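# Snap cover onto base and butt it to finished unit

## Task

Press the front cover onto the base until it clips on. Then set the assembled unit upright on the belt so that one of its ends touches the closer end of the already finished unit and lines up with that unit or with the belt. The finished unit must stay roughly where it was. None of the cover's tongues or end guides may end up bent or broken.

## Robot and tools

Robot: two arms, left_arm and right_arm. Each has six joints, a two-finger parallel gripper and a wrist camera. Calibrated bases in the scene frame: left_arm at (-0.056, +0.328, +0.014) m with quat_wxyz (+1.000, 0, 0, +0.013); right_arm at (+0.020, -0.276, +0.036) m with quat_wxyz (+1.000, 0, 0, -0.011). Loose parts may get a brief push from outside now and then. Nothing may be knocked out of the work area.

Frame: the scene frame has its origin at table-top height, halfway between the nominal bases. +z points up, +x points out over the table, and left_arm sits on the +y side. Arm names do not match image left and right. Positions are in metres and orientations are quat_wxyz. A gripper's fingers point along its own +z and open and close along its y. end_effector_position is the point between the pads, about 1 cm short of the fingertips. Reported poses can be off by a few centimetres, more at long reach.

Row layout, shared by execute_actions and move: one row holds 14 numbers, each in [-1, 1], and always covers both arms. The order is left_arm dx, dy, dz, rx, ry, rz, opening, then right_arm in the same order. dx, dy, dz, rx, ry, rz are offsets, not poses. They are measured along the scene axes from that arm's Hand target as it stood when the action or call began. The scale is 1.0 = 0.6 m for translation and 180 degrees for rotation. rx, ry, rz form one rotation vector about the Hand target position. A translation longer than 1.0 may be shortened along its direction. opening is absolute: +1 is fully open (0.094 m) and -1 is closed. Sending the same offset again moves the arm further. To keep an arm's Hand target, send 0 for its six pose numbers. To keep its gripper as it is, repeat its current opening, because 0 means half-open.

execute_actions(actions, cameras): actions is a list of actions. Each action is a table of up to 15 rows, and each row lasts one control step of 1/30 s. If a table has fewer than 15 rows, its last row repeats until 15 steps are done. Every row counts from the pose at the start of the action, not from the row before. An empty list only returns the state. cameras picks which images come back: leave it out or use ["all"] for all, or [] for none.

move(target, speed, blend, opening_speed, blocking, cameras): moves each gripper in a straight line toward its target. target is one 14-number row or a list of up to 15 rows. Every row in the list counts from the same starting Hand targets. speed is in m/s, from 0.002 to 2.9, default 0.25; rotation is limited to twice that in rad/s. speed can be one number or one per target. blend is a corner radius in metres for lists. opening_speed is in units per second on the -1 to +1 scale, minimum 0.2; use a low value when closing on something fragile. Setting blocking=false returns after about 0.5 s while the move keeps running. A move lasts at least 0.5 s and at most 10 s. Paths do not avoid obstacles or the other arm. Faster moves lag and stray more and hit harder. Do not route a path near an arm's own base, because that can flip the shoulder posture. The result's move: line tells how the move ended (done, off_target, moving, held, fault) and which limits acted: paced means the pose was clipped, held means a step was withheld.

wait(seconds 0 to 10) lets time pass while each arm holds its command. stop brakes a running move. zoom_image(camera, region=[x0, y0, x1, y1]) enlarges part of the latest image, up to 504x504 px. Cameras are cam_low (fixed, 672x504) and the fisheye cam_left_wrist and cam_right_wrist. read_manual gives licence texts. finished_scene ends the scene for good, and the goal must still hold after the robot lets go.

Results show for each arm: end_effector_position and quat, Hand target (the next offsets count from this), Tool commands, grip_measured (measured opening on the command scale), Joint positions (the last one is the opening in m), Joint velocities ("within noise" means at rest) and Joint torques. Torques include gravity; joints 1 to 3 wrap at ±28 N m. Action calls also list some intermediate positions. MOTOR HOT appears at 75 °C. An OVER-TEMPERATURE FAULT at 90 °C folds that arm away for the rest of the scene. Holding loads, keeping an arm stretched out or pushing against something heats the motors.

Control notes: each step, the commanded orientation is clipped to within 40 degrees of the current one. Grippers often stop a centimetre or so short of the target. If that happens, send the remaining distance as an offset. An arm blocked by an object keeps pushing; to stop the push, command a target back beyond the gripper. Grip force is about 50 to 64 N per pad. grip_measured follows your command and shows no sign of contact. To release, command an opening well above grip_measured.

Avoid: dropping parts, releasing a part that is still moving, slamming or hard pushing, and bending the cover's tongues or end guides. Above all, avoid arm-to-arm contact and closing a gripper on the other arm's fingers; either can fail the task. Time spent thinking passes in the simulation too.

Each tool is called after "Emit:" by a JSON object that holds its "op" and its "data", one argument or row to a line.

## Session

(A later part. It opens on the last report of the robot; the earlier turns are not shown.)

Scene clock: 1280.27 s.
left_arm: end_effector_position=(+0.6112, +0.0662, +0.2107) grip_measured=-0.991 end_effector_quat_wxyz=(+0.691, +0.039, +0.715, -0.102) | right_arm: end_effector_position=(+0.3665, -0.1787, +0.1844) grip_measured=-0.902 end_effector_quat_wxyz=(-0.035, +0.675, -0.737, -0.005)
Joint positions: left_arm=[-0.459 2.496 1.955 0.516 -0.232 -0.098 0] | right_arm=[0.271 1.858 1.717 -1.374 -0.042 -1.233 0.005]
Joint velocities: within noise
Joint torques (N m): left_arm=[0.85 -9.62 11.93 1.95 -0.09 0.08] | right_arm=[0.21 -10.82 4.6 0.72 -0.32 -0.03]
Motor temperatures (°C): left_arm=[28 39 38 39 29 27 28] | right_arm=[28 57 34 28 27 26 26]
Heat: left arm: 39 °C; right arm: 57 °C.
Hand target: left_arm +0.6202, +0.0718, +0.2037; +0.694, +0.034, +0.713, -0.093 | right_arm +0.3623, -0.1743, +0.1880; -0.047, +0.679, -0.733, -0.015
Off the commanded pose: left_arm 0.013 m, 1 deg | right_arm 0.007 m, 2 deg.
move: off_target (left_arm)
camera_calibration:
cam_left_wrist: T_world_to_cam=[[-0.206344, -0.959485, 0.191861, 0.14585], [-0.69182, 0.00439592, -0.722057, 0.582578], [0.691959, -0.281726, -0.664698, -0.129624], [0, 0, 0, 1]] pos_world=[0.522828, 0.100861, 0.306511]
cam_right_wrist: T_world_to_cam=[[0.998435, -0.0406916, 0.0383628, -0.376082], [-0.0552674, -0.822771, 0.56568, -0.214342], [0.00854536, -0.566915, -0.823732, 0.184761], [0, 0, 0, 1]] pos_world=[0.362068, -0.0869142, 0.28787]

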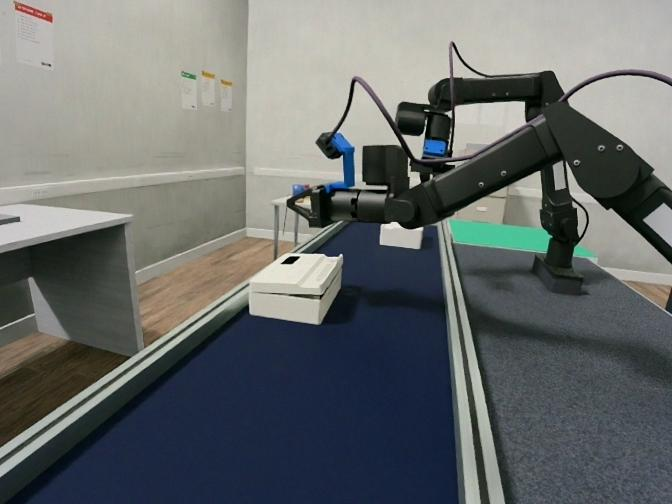

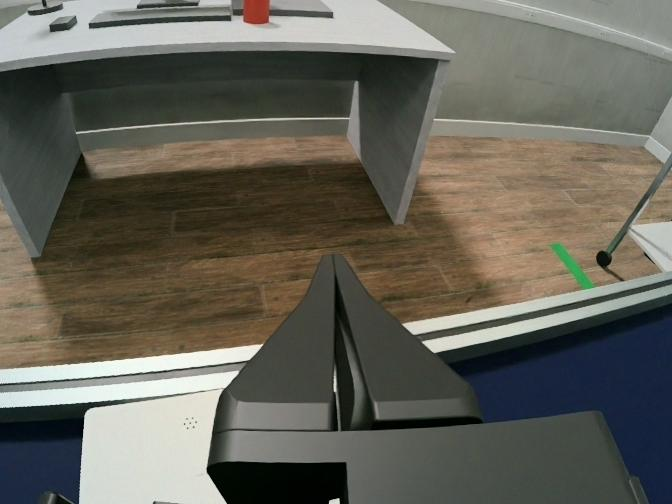

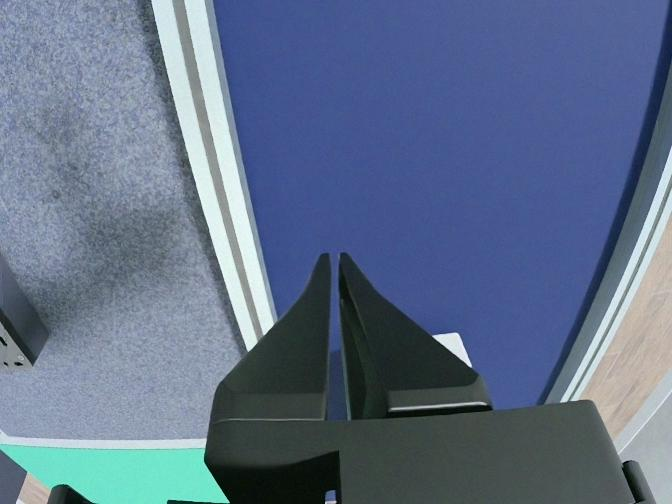

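Emit:
{"op": "move", "data": {
  "target": [
    [0,0.01,-0.12,0,0,0,-1,0,0,0,0,0,0,-0.9],
    [0,0.01,-0.23,0,0,0,-1,0,0,0,0,0,0,-0.9]
  ],
  "speed": [0.15,0.05]
}}

Emit:
{"op": "zoom_image", "data": {
  "camera": "cam_low",
  "region": [220, 200, 420, 345]
}}

Scene clock: 1287.60 s.
left_arm: end_effector_position=(+0.6156, +0.0741, +0.1434) grip_measured=-0.991 end_effector_quat_wxyz=(+0.747, +0.023, +0.655, -0.113) | right_arm: end_effector_position=(+0.3665, -0.1787, +0.1844) grip_measured=-0.902 end_effector_quat_wxyz=(-0.035, +0.675, -0.737, -0.005)
Joint positions: left_arm=[-0.446 2.721 1.928 0.938 -0.232 -0.082 0] | right_arm=[0.271 1.858 1.717 -1.374 -0.042 -1.233 0.005]
Joint velocities: within noise
Joint torques (N m): left_arm=[0.58 -8.09 4.64 1.16 0 -0.1] | right_arm=[0.2 -10.82 4.57 0.71 -0.31 -0.04]
Motor temperatures (°C): left_arm=[28 39 38 40 29 27 28] | right_arm=[28 57 34 28 27 26 26]
Heat: left arm: 40 °C; right arm: 57 °C.
Hand target: left_arm +0.6202, +0.0777, +0.0658; +0.694, +0.034, +0.713, -0.093 | right_arm +0.3622, -0.1743, +0.1880; -0.046, +0.678, -0.733, -0.015
Off the commanded pose: left_arm 0.078 m, 9 deg | right_arm 0.007 m, 2 deg.
move: off_target (left_arm)
camera_calibration:
cam_left_wrist: T_world_to_cam=[[-0.225176, -0.951422, 0.20998, 0.175638], [-0.569335, -0.0464036, -0.820795, 0.479494], [0.790666, -0.304372, -0.531229, -0.253503], [0, 0, 0, 1]] pos_world=[0.512979, 0.112197, 0.222018]
cam_right_wrist: T_world_to_cam=[[0.998435, -0.0406916, 0.0383628, -0.376082], [-0.0552674, -0.822771, 0.56568, -0.214342], [0.00854536, -0.566915, -0.823732, 0.184761], [0, 0, 0, 1]] pos_world=[0.362068, -0.0869142, 0.28787]

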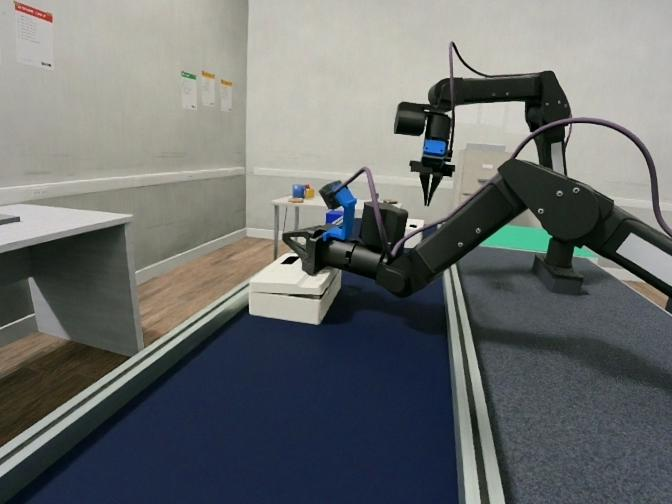

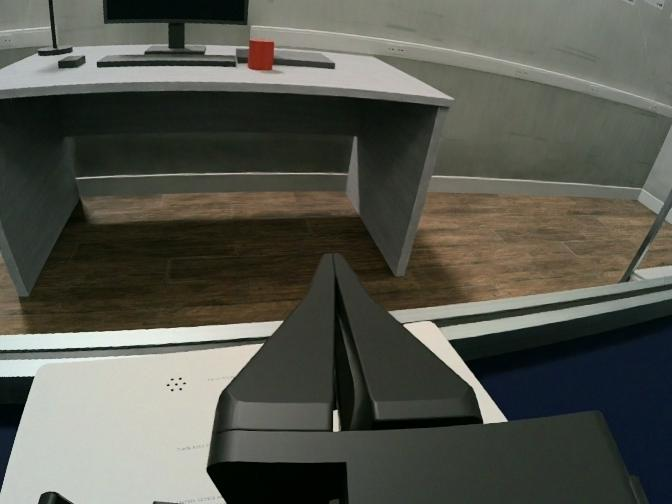

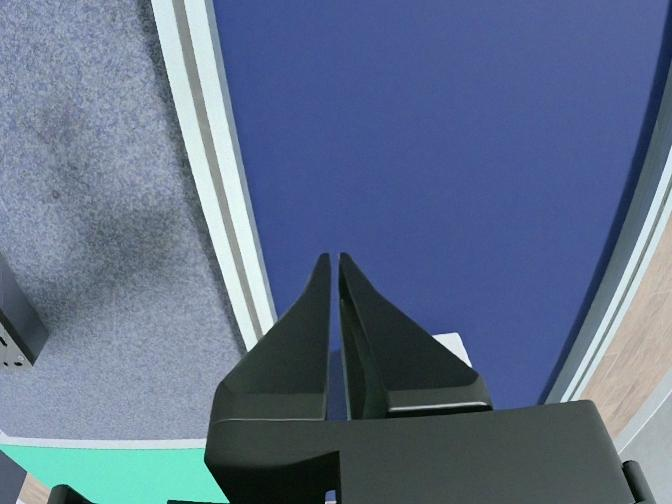

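Scaled by 2.520 from the camera's 672x504 image, which has a finer 960x720 frame.

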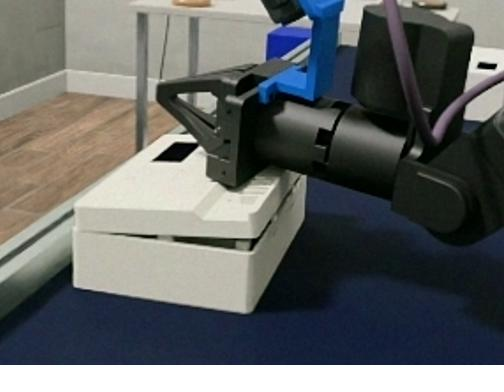

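Emit:
{"op": "move", "data": {
  "target": [-0.02,0,-0.12,0,0,0,-1,0,0,0,0,0,0,-0.9],
  "speed": 0.06,
  "cameras": ["cam_low"]
}}

Emit:
{"op": "zoom_image", "data": {
  "camera": "cam_low",
  "region": [220, 200, 420, 345]
}}

Scene clock: 1291.83 s.
left_arm: end_effector_position=(+0.5627, +0.0916, +0.1580) grip_measured=-0.991 end_effector_quat_wxyz=(+0.824, +0.005, +0.546, -0.150) | right_arm: end_effector_position=(+0.3666, -0.1787, +0.1844) grip_measured=-0.902 end_effector_quat_wxyz=(-0.035, +0.675, -0.737, -0.005)
Joint positions: left_arm=[-0.45 2.733 1.695 1.463 -0.214 -0.074 0] | right_arm=[0.271 1.858 1.717 -1.373 -0.042 -1.233 0.005]
Joint velocities: within noise
Joint torques (N m): left_arm=[-0.08 -4.19 -2.11 -0.65 -0.25 -0.08] | right_arm=[0.2 -10.84 4.62 0.71 -0.32 -0.05]
Motor temperatures (°C): left_arm=[28 39 37 39 29 27 28] | right_arm=[28 56 34 28 27 26 26]
Heat: left arm: 39 °C; right arm: 56 °C.
Hand target: left_arm +0.6083, +0.0778, -0.0062; +0.694, +0.034, +0.713, -0.093 | right_arm +0.3623, -0.1743, +0.1880; -0.047, +0.678, -0.733, -0.015
Off the commanded pose: left_arm 0.171 m, 25 deg | right_arm 0.007 m, 2 deg.
move: off_target (left_arm)
Images, in order (width x height): cam_low 672x504.

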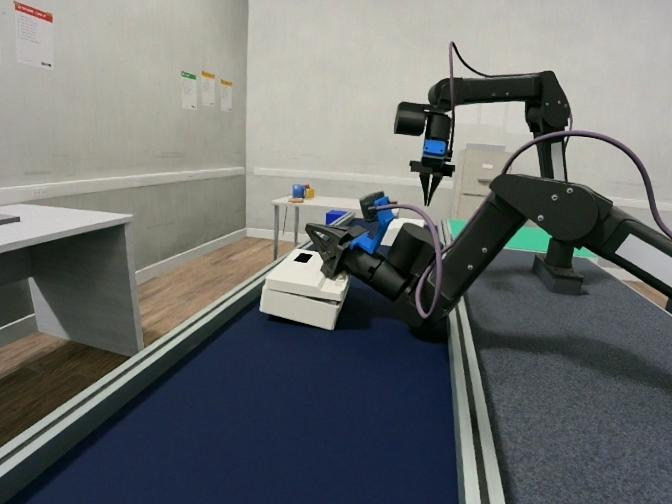

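Scaled by 2.520 from the camera's 672x504 image, which has a finer 960x720 frame.

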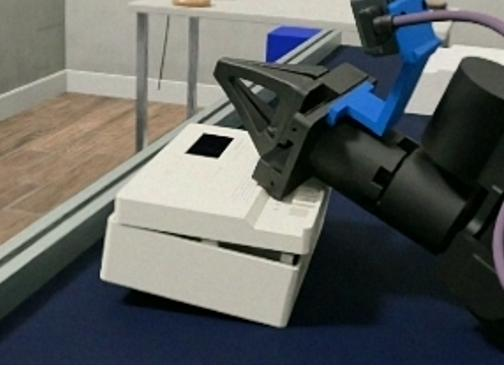

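Emit:
{"op": "move", "data": {
  "target": [
    [-0.07,0.02,0.29,0,0,0,-1,0,0,0,0,0,0,-0.9]
  ],
  "speed": 0.12
}}

Emit:
{"op": "zoom_image", "data": {
  "camera": "cam_low",
  "region": [220, 200, 420, 345]
}}

Scene clock: 1300.53 s.
left_arm: end_effector_position=(+0.5630, +0.0938, +0.1319) grip_measured=-0.991 end_effector_quat_wxyz=(+0.675, +0.041, +0.731, -0.086) | right_arm: end_effector_position=(+0.3666, -0.1787, +0.1844) grip_measured=-0.902 end_effector_quat_wxyz=(-0.035, +0.675, -0.737, -0.005)
Joint positions: left_arm=[-0.455 2.427 1.522 0.83 -0.245 -0.088 0] | right_arm=[0.271 1.858 1.717 -1.373 -0.042 -1.233 0.005]
Joint velocities: within noise
Joint torques (N m): left_arm=[-0.32 -14.24 10.18 1.74 -0.09 -0.03] | right_arm=[0.2 -10.84 4.59 0.71 -0.32 -0.04]
Motor temperatures (°C): left_arm=[28 39 37 38 29 27 28] | right_arm=[28 56 33 28 27 26 26]
Heat: left arm: 39 °C; right arm: 56 °C.
Hand target: left_arm +0.5663, +0.0899, +0.1679; +0.694, +0.034, +0.713, -0.093 | right_arm +0.3622, -0.1743, +0.1880; -0.046, +0.678, -0.733, -0.015
Off the commanded pose: left_arm 0.036 m, 3 deg | right_arm 0.007 m, 2 deg.
move: off_target (left_arm)
camera_calibration:
cam_left_wrist: T_world_to_cam=[[-0.182404, -0.968392, 0.170135, 0.167758], [-0.722522, 0.0146581, -0.691193, 0.504591], [0.666852, -0.249002, -0.702358, -0.124912], [0, 0, 0, 1]] pos_world=[0.478476, 0.123956, 0.232495]
cam_right_wrist: T_world_to_cam=[[0.998422, -0.0406802, 0.0387177, -0.376177], [-0.0554578, -0.822854, 0.56554, -0.214241], [0.00885274, -0.566795, -0.823811, 0.184682], [0, 0, 0, 1]] pos_world=[0.362067, -0.0869147, 0.28787]

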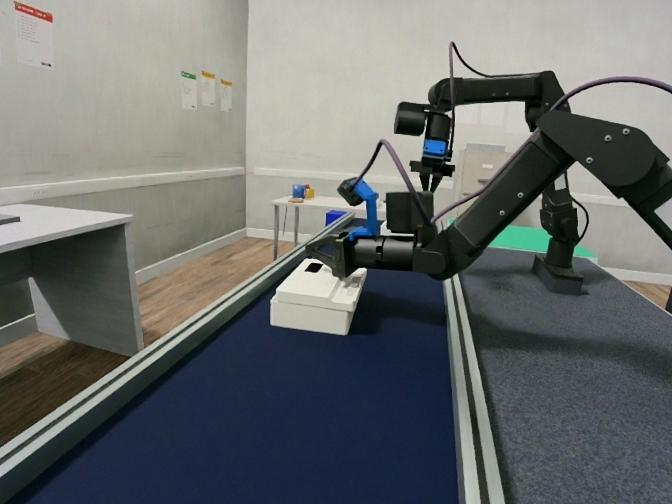

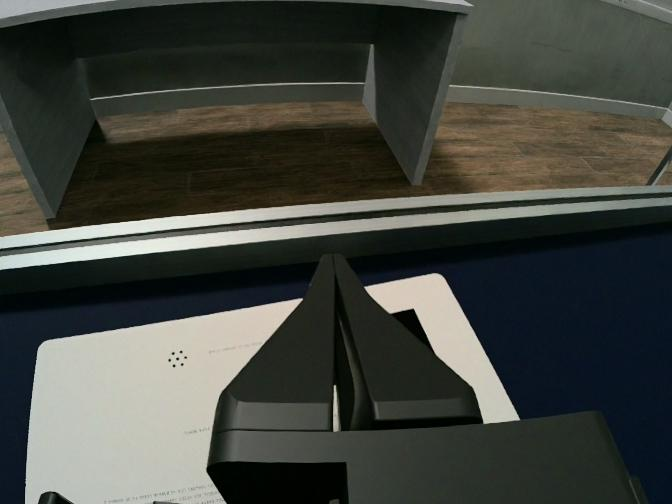

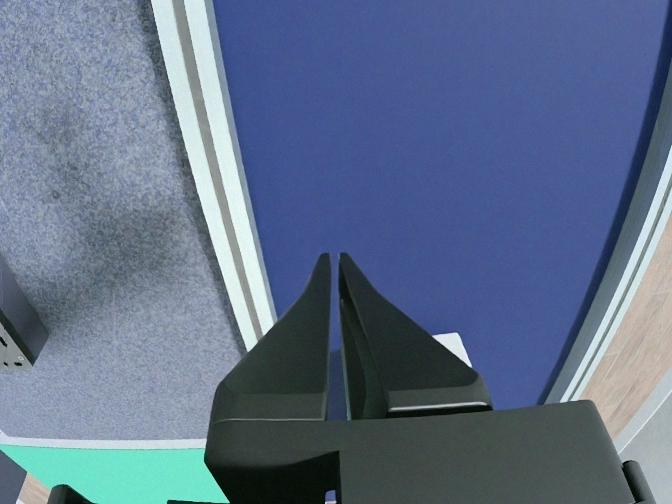

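Scaled by 2.520 from the camera's 672x504 image, which has a finer 960x720 frame.

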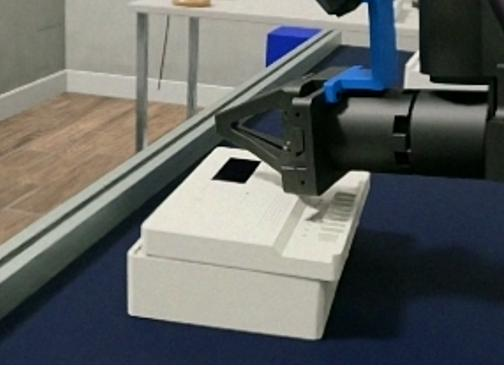

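Emit:
{"op": "move", "data": {
  "target": [
    [-0.12,0.08,0.15,0,0.12,0,-1,0,0,0,0,0,0,-0.9]
  ],
  "speed": 0.2
}}

Emit:
{"op": "zoom_image", "data": {
  "camera": "cam_low",
  "region": [250, 240, 390, 345]
}}

Emit:
{"op": "zoom_image", "data": {
  "camera": "cam_left_wrist",
  "region": [150, 100, 550, 350]
}}

Scene clock: 1305.43 s.
left_arm: end_effector_position=(+0.4921, +0.1354, +0.2242) grip_measured=-0.991 end_effector_quat_wxyz=(+0.526, +0.022, +0.846, -0.088) | right_arm: end_effector_position=(+0.3666, -0.1787, +0.1844) grip_measured=-0.902 end_effector_quat_wxyz=(-0.035, +0.675, -0.737, -0.005)
Joint positions: left_arm=[-0.422 1.927 1.494 -0.022 -0.184 -0.229 0] | right_arm=[0.271 1.858 1.717 -1.373 -0.042 -1.233 0.005]
Joint velocities: within noise
Joint torques (N m): left_arm=[0.58 -11.33 12.07 1.67 0.01 -0.03] | right_arm=[0.2 -10.85 4.6 0.71 -0.32 -0.04]
Motor temperatures (°C): left_arm=[28 41 37 38 29 27 28] | right_arm=[28 56 33 28 27 26 26]
Heat: left arm: 41 °C; right arm: 56 °C.
Hand target: left_arm +0.4943, +0.1379, +0.2579; +0.549, +0.016, +0.830, -0.098 | right_arm +0.3622, -0.1743, +0.1880; -0.046, +0.678, -0.733, -0.015
Off the commanded pose: left_arm 0.034 m, 3 deg | right_arm 0.007 m, 2 deg.
move: off_target (left_arm)
camera_calibration:
cam_left_wrist: T_world_to_cam=[[-0.098277, -0.970234, 0.221329, 0.126751], [-0.92729, 0.00855397, -0.374247, 0.547034], [0.361214, -0.242016, -0.900529, 0.19142], [0, 0, 0, 1]] pos_world=[0.450572, 0.164626, 0.349051]
cam_right_wrist: T_world_to_cam=[[0.998422, -0.0406802, 0.0387177, -0.376177], [-0.0554578, -0.822854, 0.56554, -0.214241], [0.00885274, -0.566795, -0.823811, 0.184682], [0, 0, 0, 1]] pos_world=[0.362067, -0.0869147, 0.28787]

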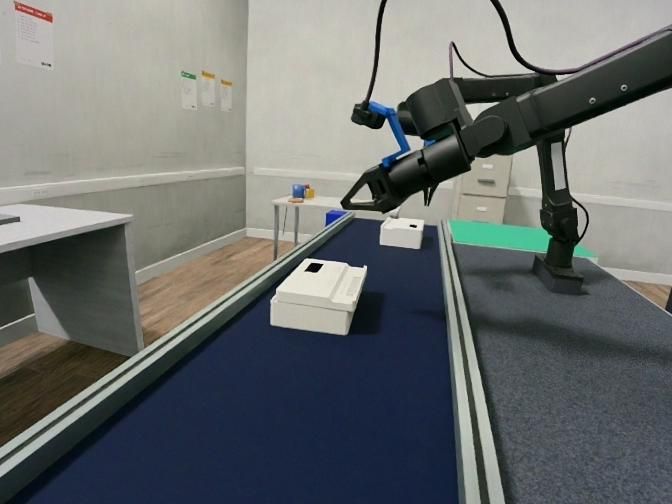

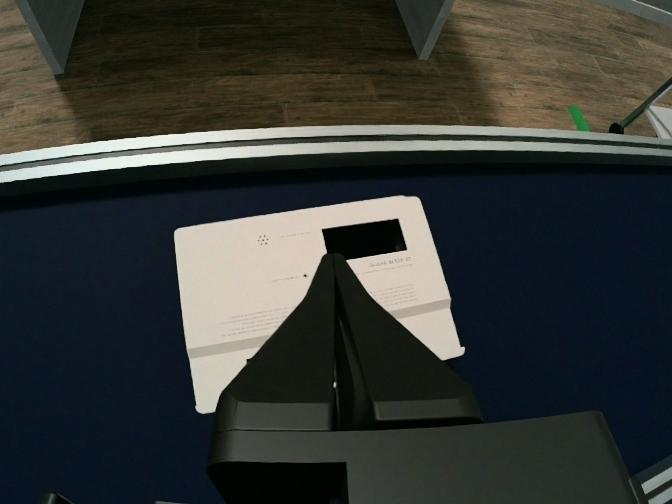

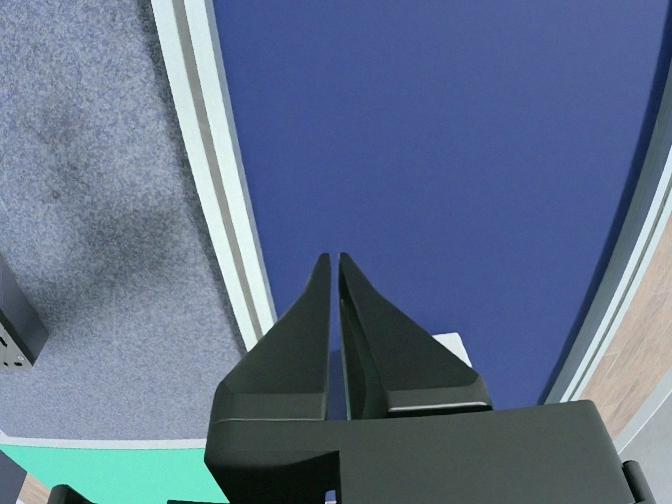

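Scaled by 3.600 from the camera's 672x504 image, which has a finer 960x720 frame.

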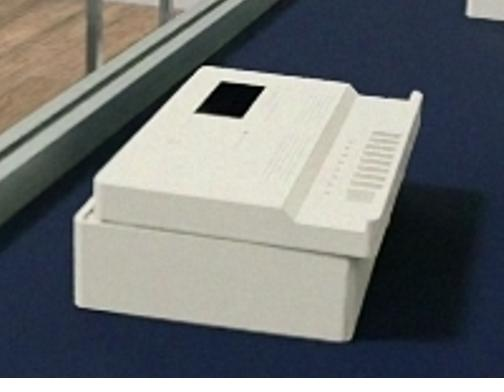

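Scaled by 1.260 from the camera's 672x504 image, which has a finer 960x720 frame.

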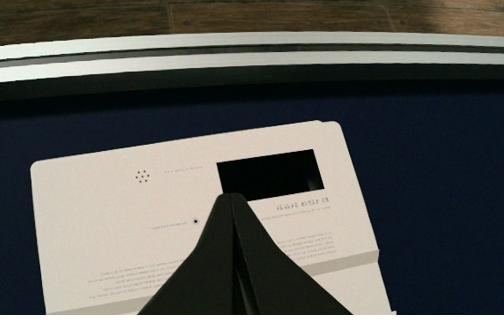

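Emit:
{"op": "move", "data": {
  "target": [
    [-0.2,0.0,0.0,0.2,-0.08,-0.07,-1,0,0,0,0,0,0,-0.9],
    [-0.17,-0.03,-0.2,0.4857,-0.1508,-0.1424,-1,0.05,0.2,0,0,0,0,-0.9]
  ],
  "speed": [0.3,0.3]
}}

Emit:
{"op": "zoom_image", "data": {
  "camera": "cam_left_wrist",
  "region": [300, 0, 600, 280]
}}

Scene clock: 1321.77 s.
left_arm: end_effector_position=(+0.3958, +0.1215, +0.1499) grip_measured=-0.991 end_effector_quat_wxyz=(+0.520, +0.562, +0.506, +0.397) | right_arm: end_effector_position=(+0.3913, -0.0574, +0.1923) grip_measured=-0.902 end_effector_quat_wxyz=(-0.053, +0.680, -0.731, -0.009)
Joint positions: left_arm=[-0.587 1.886 0.747 0.984 -0.371 1.432 0] | right_arm=[0.534 2.138 2.149 -1.482 -0.042 -0.984 0.005]
Joint velocities: within noise
Joint torques (N m): left_arm=[-0.47 -5.29 4.93 1.99 -0.03 -0.05] | right_arm=[0.32 -9.69 7.42 0.61 -0.14 0.07]
Motor temperatures (°C): left_arm=[28 43 39 39 29 27 28] | right_arm=[28 56 34 28 26 26 26]
Heat: left arm: 43 °C; right arm: 56 °C.
Hand target: left_arm +0.3923, +0.1199, +0.1379; +0.515, +0.568, +0.508, +0.392 | right_arm +0.3922, -0.0542, +0.1880; -0.046, +0.679, -0.733, -0.015
Off the commanded pose: left_arm 0.013 m, 1 deg | right_arm 0.005 m, 1 deg.
move: off_target (left_arm)
camera_calibration:
cam_left_wrist: T_world_to_cam=[[-0.188242, -0.148858, -0.970776, 0.234726], [-0.523551, 0.851499, -0.0290466, 0.116003], [0.830939, 0.502783, -0.238223, -0.219772], [0, 0, 0, 1]] pos_world=[0.287536, 0.0466617, 0.178881]
cam_right_wrist: T_world_to_cam=[[0.997795, -0.0282465, 0.0600666, -0.399429], [-0.0562588, -0.840122, 0.539471, -0.113128], [0.0352251, -0.541661, -0.839859, 0.254006], [0, 0, 0, 1]] pos_world=[0.383236, 0.0312612, 0.298351]

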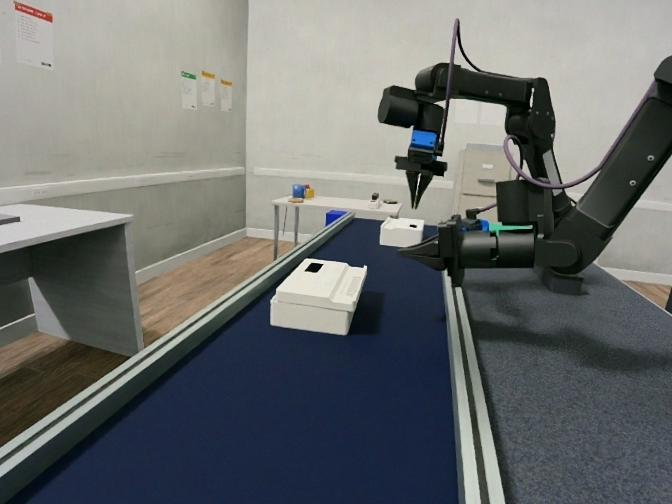

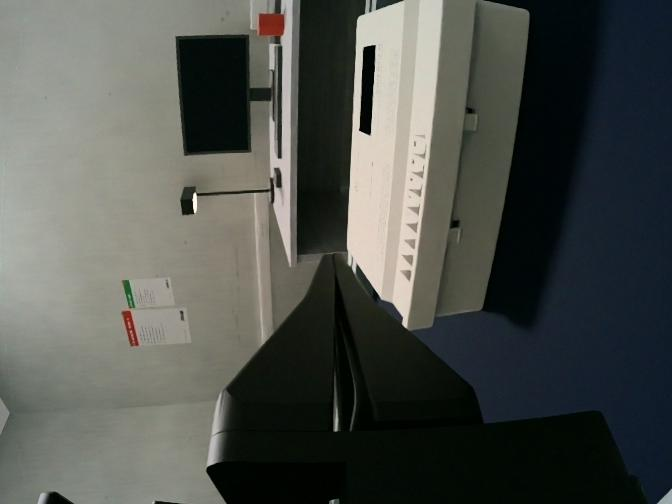

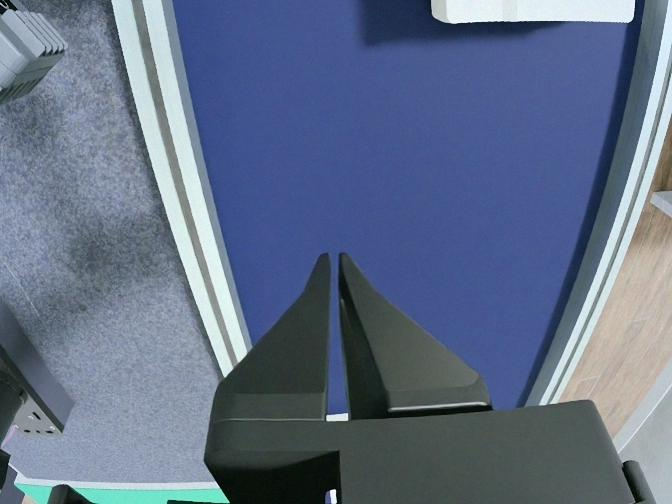

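Scaled by 1.680 from the camera's 672x504 image, which has a finer 960x720 frame.

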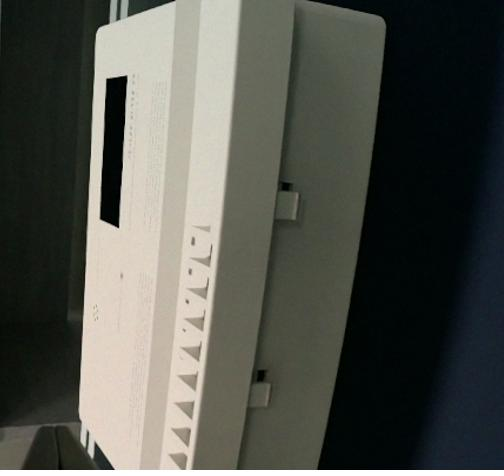

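Emit:
{"op": "move", "data": {
  "target": [
    [0.03,-0.033,-0.07,0,0,0.1,0.0,0,0,0,0,0,0,-0.9],
    [0.04,-0.033,-0.105,0,0,0.1,0.0,0,0,0,0,0,0,-0.9]
  ],
  "speed": [0.15,0.1]
}}

Emit:
{"op": "zoom_image", "data": {
  "camera": "cam_left_wrist",
  "region": [240, 60, 500, 340]
}}

Scene clock: 1337.73 s.
left_arm: end_effector_position=(+0.4116, +0.1001, +0.0770) grip_measured=-0.002 end_effector_quat_wxyz=(+0.442, +0.495, +0.584, +0.467) | right_arm: end_effector_position=(+0.3910, -0.0576, +0.1923) grip_measured=-0.902 end_effector_quat_wxyz=(-0.052, +0.680, -0.731, -0.009)
Joint positions: left_arm=[-0.73 2.239 0.978 1.012 -0.798 1.335 0.047] | right_arm=[0.534 2.138 2.149 -1.484 -0.042 -0.983 0.005]
Joint velocities: within noise
Joint torques (N m): left_arm=[0.34 -6.78 7.6 1.82 -0.18 -0.18] | right_arm=[0.29 -9.69 7.39 0.63 -0.13 0.08]
Motor temperatures (°C): left_arm=[28 40 37 40 29 27 28] | right_arm=[28 54 34 28 26 26 26]
Heat: left arm: 40 °C; right arm: 54 °C.
Hand target: left_arm +0.4162, +0.1000, +0.0748; +0.448, +0.482, +0.591, +0.467 | right_arm +0.3922, -0.0542, +0.1880; -0.046, +0.679, -0.733, -0.015
Off the commanded pose: left_arm 0.005 m, 2 deg | right_arm 0.006 m, 1 deg.
move: done
camera_calibration:
cam_left_wrist: T_world_to_cam=[[-0.167771, -0.174135, -0.970325, 0.157786], [-0.747021, 0.664727, 0.00986927, 0.248046], [0.643283, 0.726509, -0.241605, -0.18431], [0, 0, 0, 1]] pos_world=[0.330331, -0.00350348, 0.106126]
cam_right_wrist: T_world_to_cam=[[0.997866, -0.0285425, 0.0587325, -0.398861], [-0.0558102, -0.839731, 0.540128, -0.113684], [0.0339029, -0.542253, -0.839531, 0.254333], [0, 0, 0, 1]] pos_world=[0.383042, 0.0310641, 0.298351]

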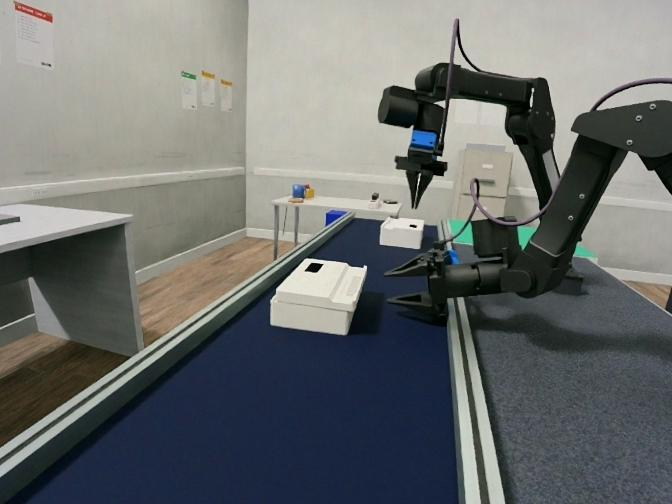

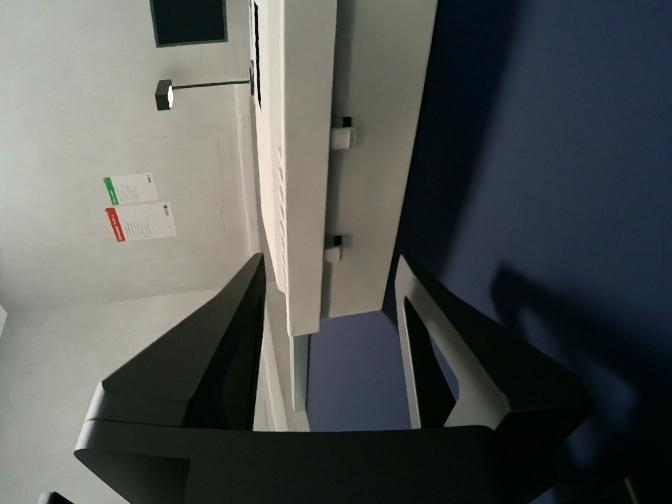

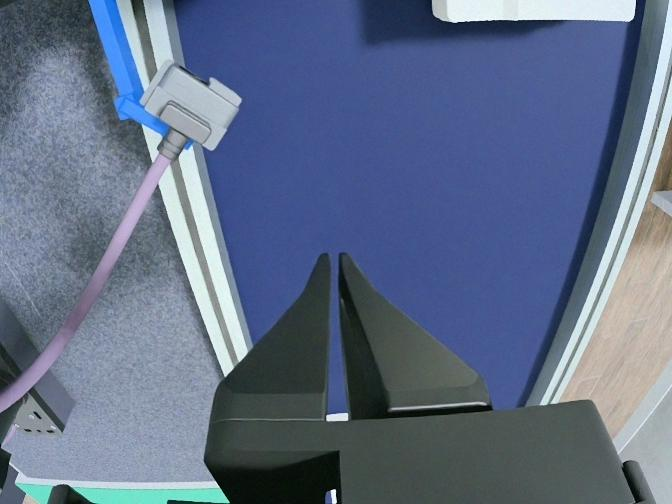

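Scaled by 1.800 from the camera's 672x504 image, which has a finer 960x720 frame.

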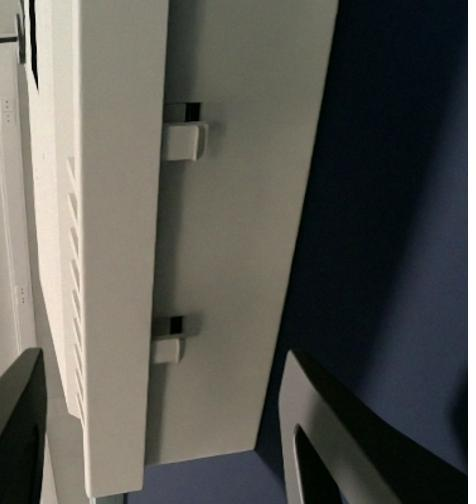

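Emit:
{"op": "move", "data": {
  "target": [
    [0.09,0.0,0.003,0,0,0.0,0.0,0,0,0,0,0,0,-0.9]
  ],
  "speed": 0.05
}}

Emit:
{"op": "zoom_image", "data": {
  "camera": "cam_left_wrist",
  "region": [240, 60, 500, 340]
}}

Scene clock: 1346.97 s.
left_arm: end_effector_position=(+0.4640, +0.1016, +0.0835) grip_measured=-0.002 end_effector_quat_wxyz=(+0.447, +0.481, +0.589, +0.470) | right_arm: end_effector_position=(+0.3909, -0.0576, +0.1923) grip_measured=-0.902 end_effector_quat_wxyz=(-0.052, +0.680, -0.731, -0.009)
Joint positions: left_arm=[-0.652 2.327 1.181 0.932 -0.74 1.35 0.047] | right_arm=[0.534 2.138 2.149 -1.484 -0.042 -0.983 0.005]
Joint velocities: within noise
Joint torques (N m): left_arm=[0.59 -7.54 8.84 1.66 0.02 -0.08] | right_arm=[0.32 -9.66 7.39 0.63 -0.14 0.08]
Motor temperatures (°C): left_arm=[28 39 37 40 29 27 28] | right_arm=[28 53 35 28 26 26 26]
Heat: left arm: 40 °C; right arm: 53 °C.
Hand target: left_arm +0.4703, +0.1001, +0.0765; +0.448, +0.482, +0.591, +0.467 | right_arm +0.3922, -0.0542, +0.1880; -0.046, +0.679, -0.733, -0.015
Off the commanded pose: left_arm 0.009 m, 0 deg | right_arm 0.006 m, 1 deg.
move: done
camera_calibration:
cam_left_wrist: T_world_to_cam=[[-0.147293, -0.194409, -0.969799, 0.165707], [-0.758934, 0.650989, -0.0152325, 0.295162], [0.63429, 0.73377, -0.24343, -0.213974], [0, 0, 0, 1]] pos_world=[0.384137, -0.00292474, 0.113111]
cam_right_wrist: T_world_to_cam=[[0.997887, -0.0285377, 0.0583774, -0.398764], [-0.0556217, -0.839605, 0.540342, -0.113824], [0.0335938, -0.542448, -0.839418, 0.254424], [0, 0, 0, 1]] pos_world=[0.383043, 0.031065, 0.29835]

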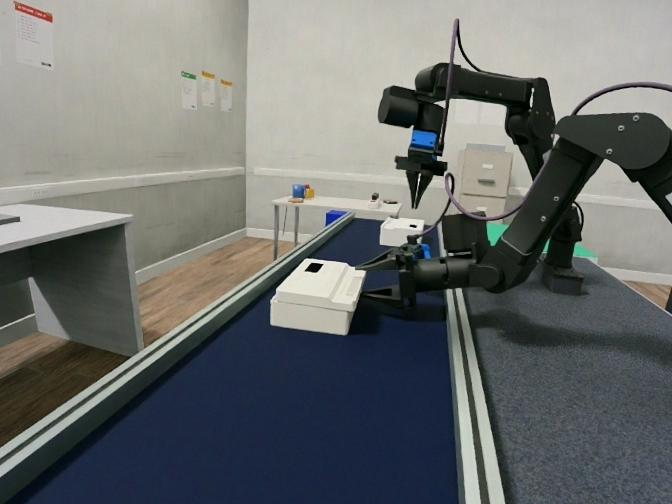

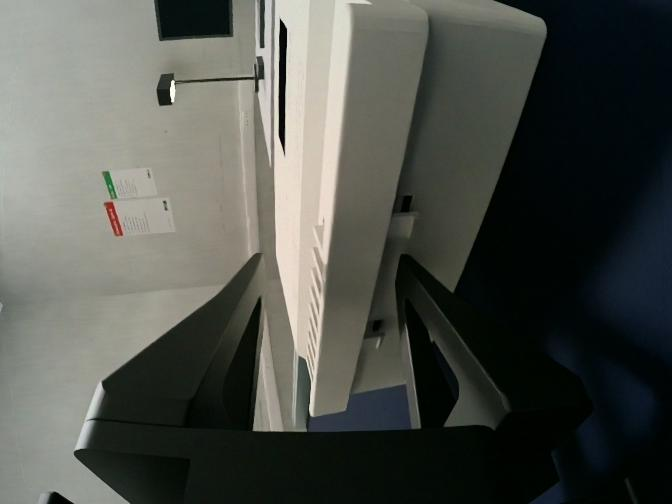

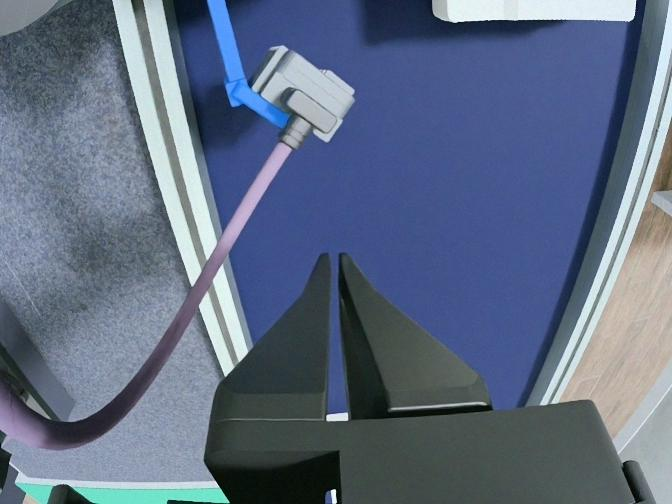

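Scaled by 1.800 from the camera's 672x504 image, which has a finer 960x720 frame.

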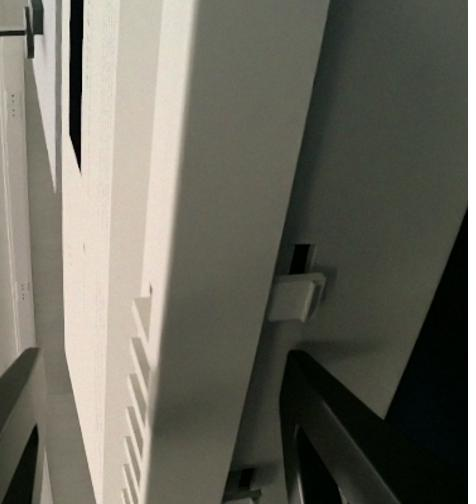

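Emit:
{"op": "move", "data": {
  "target": [
    [0.0,0.018,-0.003,0,0,0.0,0.0,0,0,0,0,0,0,-0.9],
    [0.02,0.018,-0.003,0,0,0.0,0.0,0,0,0,0,0,0,-0.9],
    [0.02,0.018,-0.003,0,0,0.0,-0.8,0,0,0,0,0,0,-0.9]
  ],
  "speed": 0.05,
  "opening_speed": 0.4
}}

Emit:
{"op": "zoom_image", "data": {
  "camera": "cam_left_wrist",
  "region": [240, 60, 500, 340]
}}

Scene clock: 1354.10 s.
left_arm: end_effector_position=(+0.4762, +0.1094, +0.0839) grip_measured=-0.626 end_effector_quat_wxyz=(+0.450, +0.482, +0.586, +0.471) | right_arm: end_effector_position=(+0.3908, -0.0576, +0.1923) grip_measured=-0.902 end_effector_quat_wxyz=(-0.052, +0.680, -0.731, -0.009)
Joint positions: left_arm=[-0.619 2.342 1.205 0.935 -0.703 1.365 0.018] | right_arm=[0.534 2.138 2.149 -1.485 -0.042 -0.983 0.005]
Joint velocities: within noise
Joint torques (N m): left_arm=[0.81 -7.62 8.49 1.67 0.01 -0.14] | right_arm=[0.32 -9.68 7.41 0.62 -0.14 0.09]
Motor temperatures (°C): left_arm=[28 39 38 40 29 27 28] | right_arm=[28 53 35 28 26 26 26]
Heat: left arm: 40 °C; right arm: 53 °C.
Hand target: left_arm +0.4822, +0.1108, +0.0748; +0.448, +0.482, +0.591, +0.467 | right_arm +0.3922, -0.0542, +0.1880; -0.046, +0.679, -0.733, -0.015
Off the commanded pose: left_arm 0.011 m, 1 deg | right_arm 0.006 m, 1 deg.
move: off_target (left_arm)
camera_calibration:
cam_left_wrist: T_world_to_cam=[[-0.144003, -0.191999, -0.970773, 0.167595], [-0.755307, 0.655136, -0.017532, 0.297404], [0.639354, 0.730707, -0.23936, -0.229846], [0, 0, 0, 1]] pos_world=[0.395719, 0.00528805, 0.112895]
cam_right_wrist: T_world_to_cam=[[0.997908, -0.0285328, 0.0580199, -0.398561], [-0.055429, -0.839523, 0.540489, -0.113895], [0.0332874, -0.542574, -0.839348, 0.254444], [0, 0, 0, 1]] pos_world=[0.382944, 0.0310655, 0.29825]

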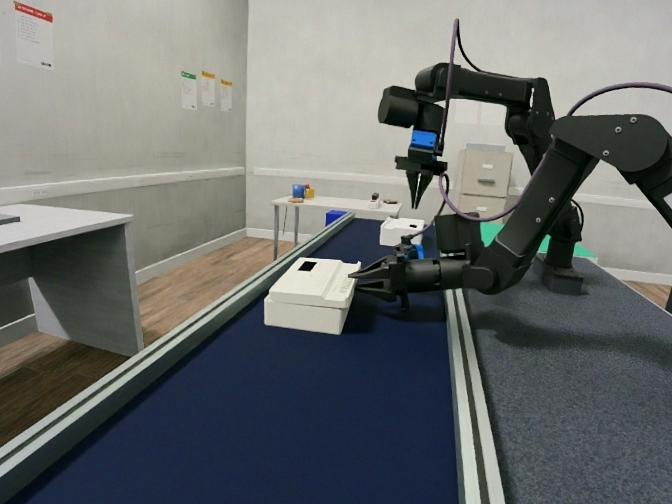

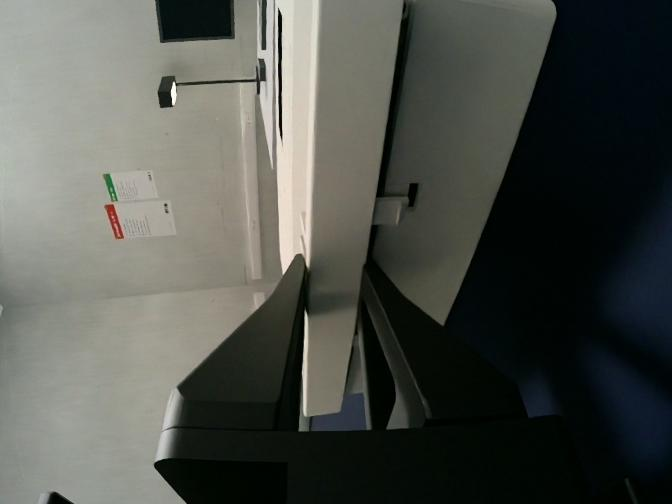

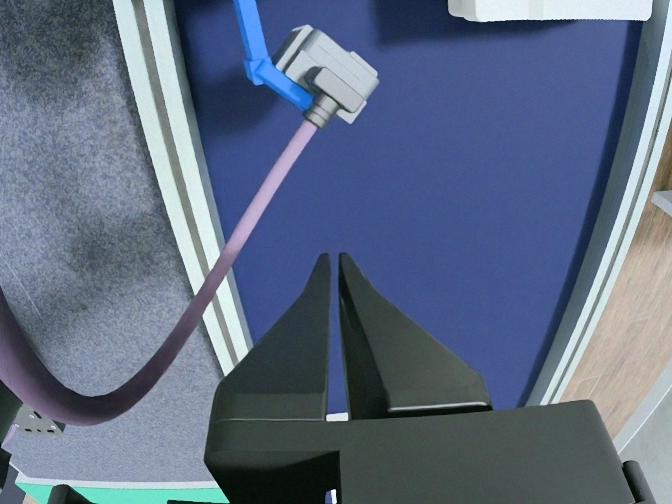

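Scaled by 1.800 from the camera's 672x504 image, which has a finer 960x720 frame.

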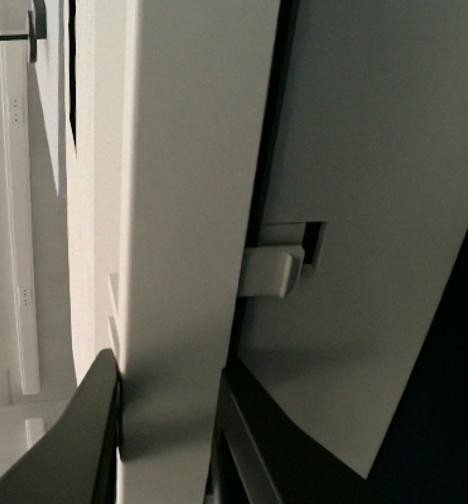

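Emit:
{"op": "move", "data": {
  "target": [
    [0.0,0,0.055,0,0,0.0,-0.8,0,0,0,0,0,0,-0.9]
  ],
  "speed": 0.06
}}

Emit:
{"op": "zoom_image", "data": {
  "camera": "cam_low",
  "region": [240, 230, 390, 345]
}}

Emit:
{"op": "zoom_image", "data": {
  "camera": "cam_left_wrist",
  "region": [300, 0, 580, 340]
}}

Scene clock: 1358.00 s.
left_arm: end_effector_position=(+0.4757, +0.1113, +0.0874) grip_measured=-0.629 end_effector_quat_wxyz=(+0.438, +0.491, +0.588, +0.470) | right_arm: end_effector_position=(+0.3908, -0.0576, +0.1923) grip_measured=-0.902 end_effector_quat_wxyz=(-0.052, +0.680, -0.731, -0.009)
Joint positions: left_arm=[-0.617 2.314 1.205 0.878 -0.703 1.366 0.017] | right_arm=[0.534 2.138 2.149 -1.485 -0.042 -0.983 0.005]
Joint velocities: within noise
Joint torques (N m): left_arm=[0.68 -12.49 8.64 1.32 0.01 -0.11] | right_arm=[0.31 -9.68 7.41 0.63 -0.13 0.08]
Motor temperatures (°C): left_arm=[28 40 38 40 29 27 28] | right_arm=[28 52 35 27 26 26 26]
Heat: left arm: 40 °C; right arm: 52 °C.
Hand target: left_arm +0.4823, +0.1108, +0.1079; +0.448, +0.482, +0.591, +0.467 | right_arm +0.3922, -0.0542, +0.1880; -0.046, +0.679, -0.733, -0.015
Off the commanded pose: left_arm 0.021 m, 2 deg | right_arm 0.006 m, 1 deg.
move: off_target (left_arm)
camera_calibration:
cam_left_wrist: T_world_to_cam=[[-0.167415, -0.176082, -0.970035, 0.180677], [-0.756609, 0.653759, 0.0119093, 0.294056], [0.632072, 0.735931, -0.242674, -0.226763], [0, 0, 0, 1]] pos_world=[0.396064, 0.00645405, 0.116731]
cam_right_wrist: T_world_to_cam=[[0.997908, -0.0285328, 0.0580199, -0.398561], [-0.055429, -0.839523, 0.540489, -0.113895], [0.0332874, -0.542574, -0.839348, 0.254444], [0, 0, 0, 1]] pos_world=[0.382944, 0.0310655, 0.29825]

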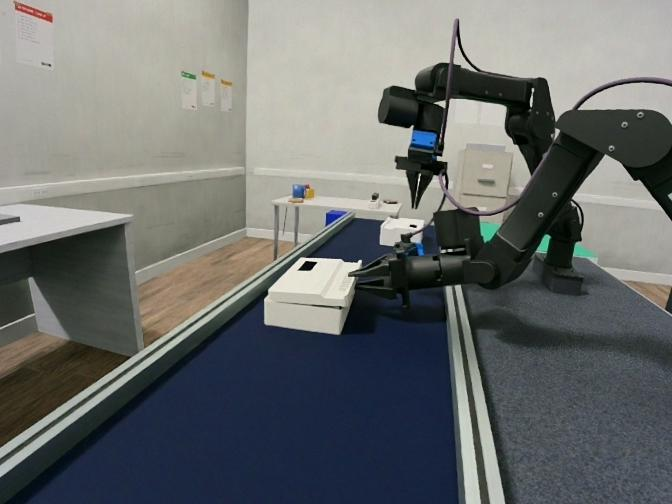

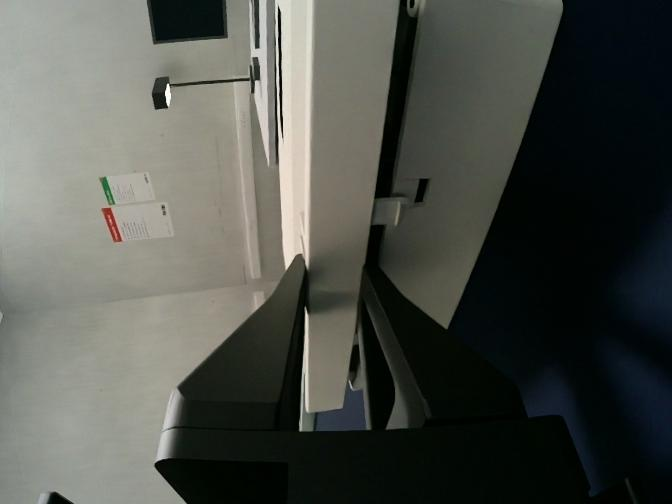

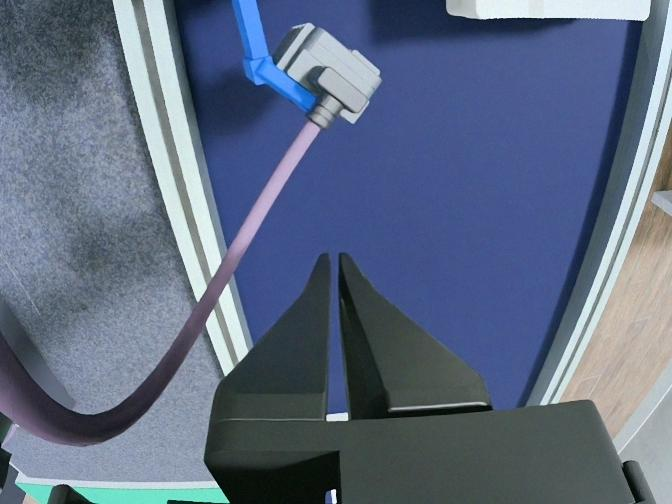

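Scaled by 3.360 from the camera's 672x504 image, which has a finer 960x720 frame.

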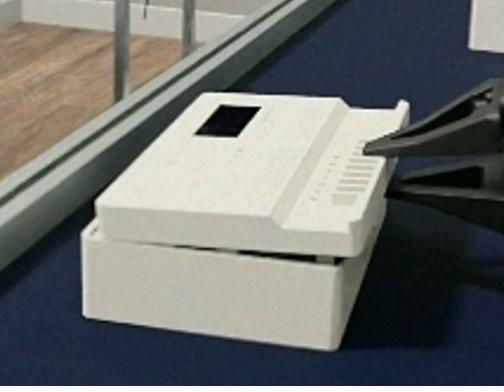

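Scaled by 1.482 from the camera's 672x504 image, which has a finer 960x720 frame.

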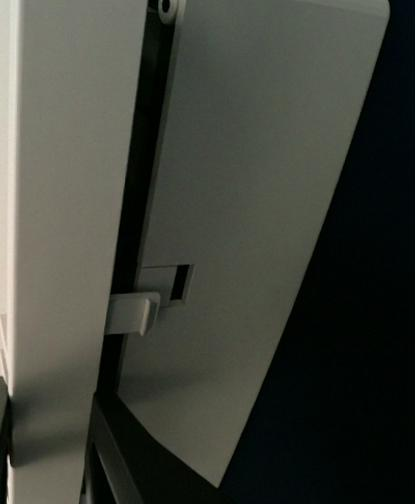

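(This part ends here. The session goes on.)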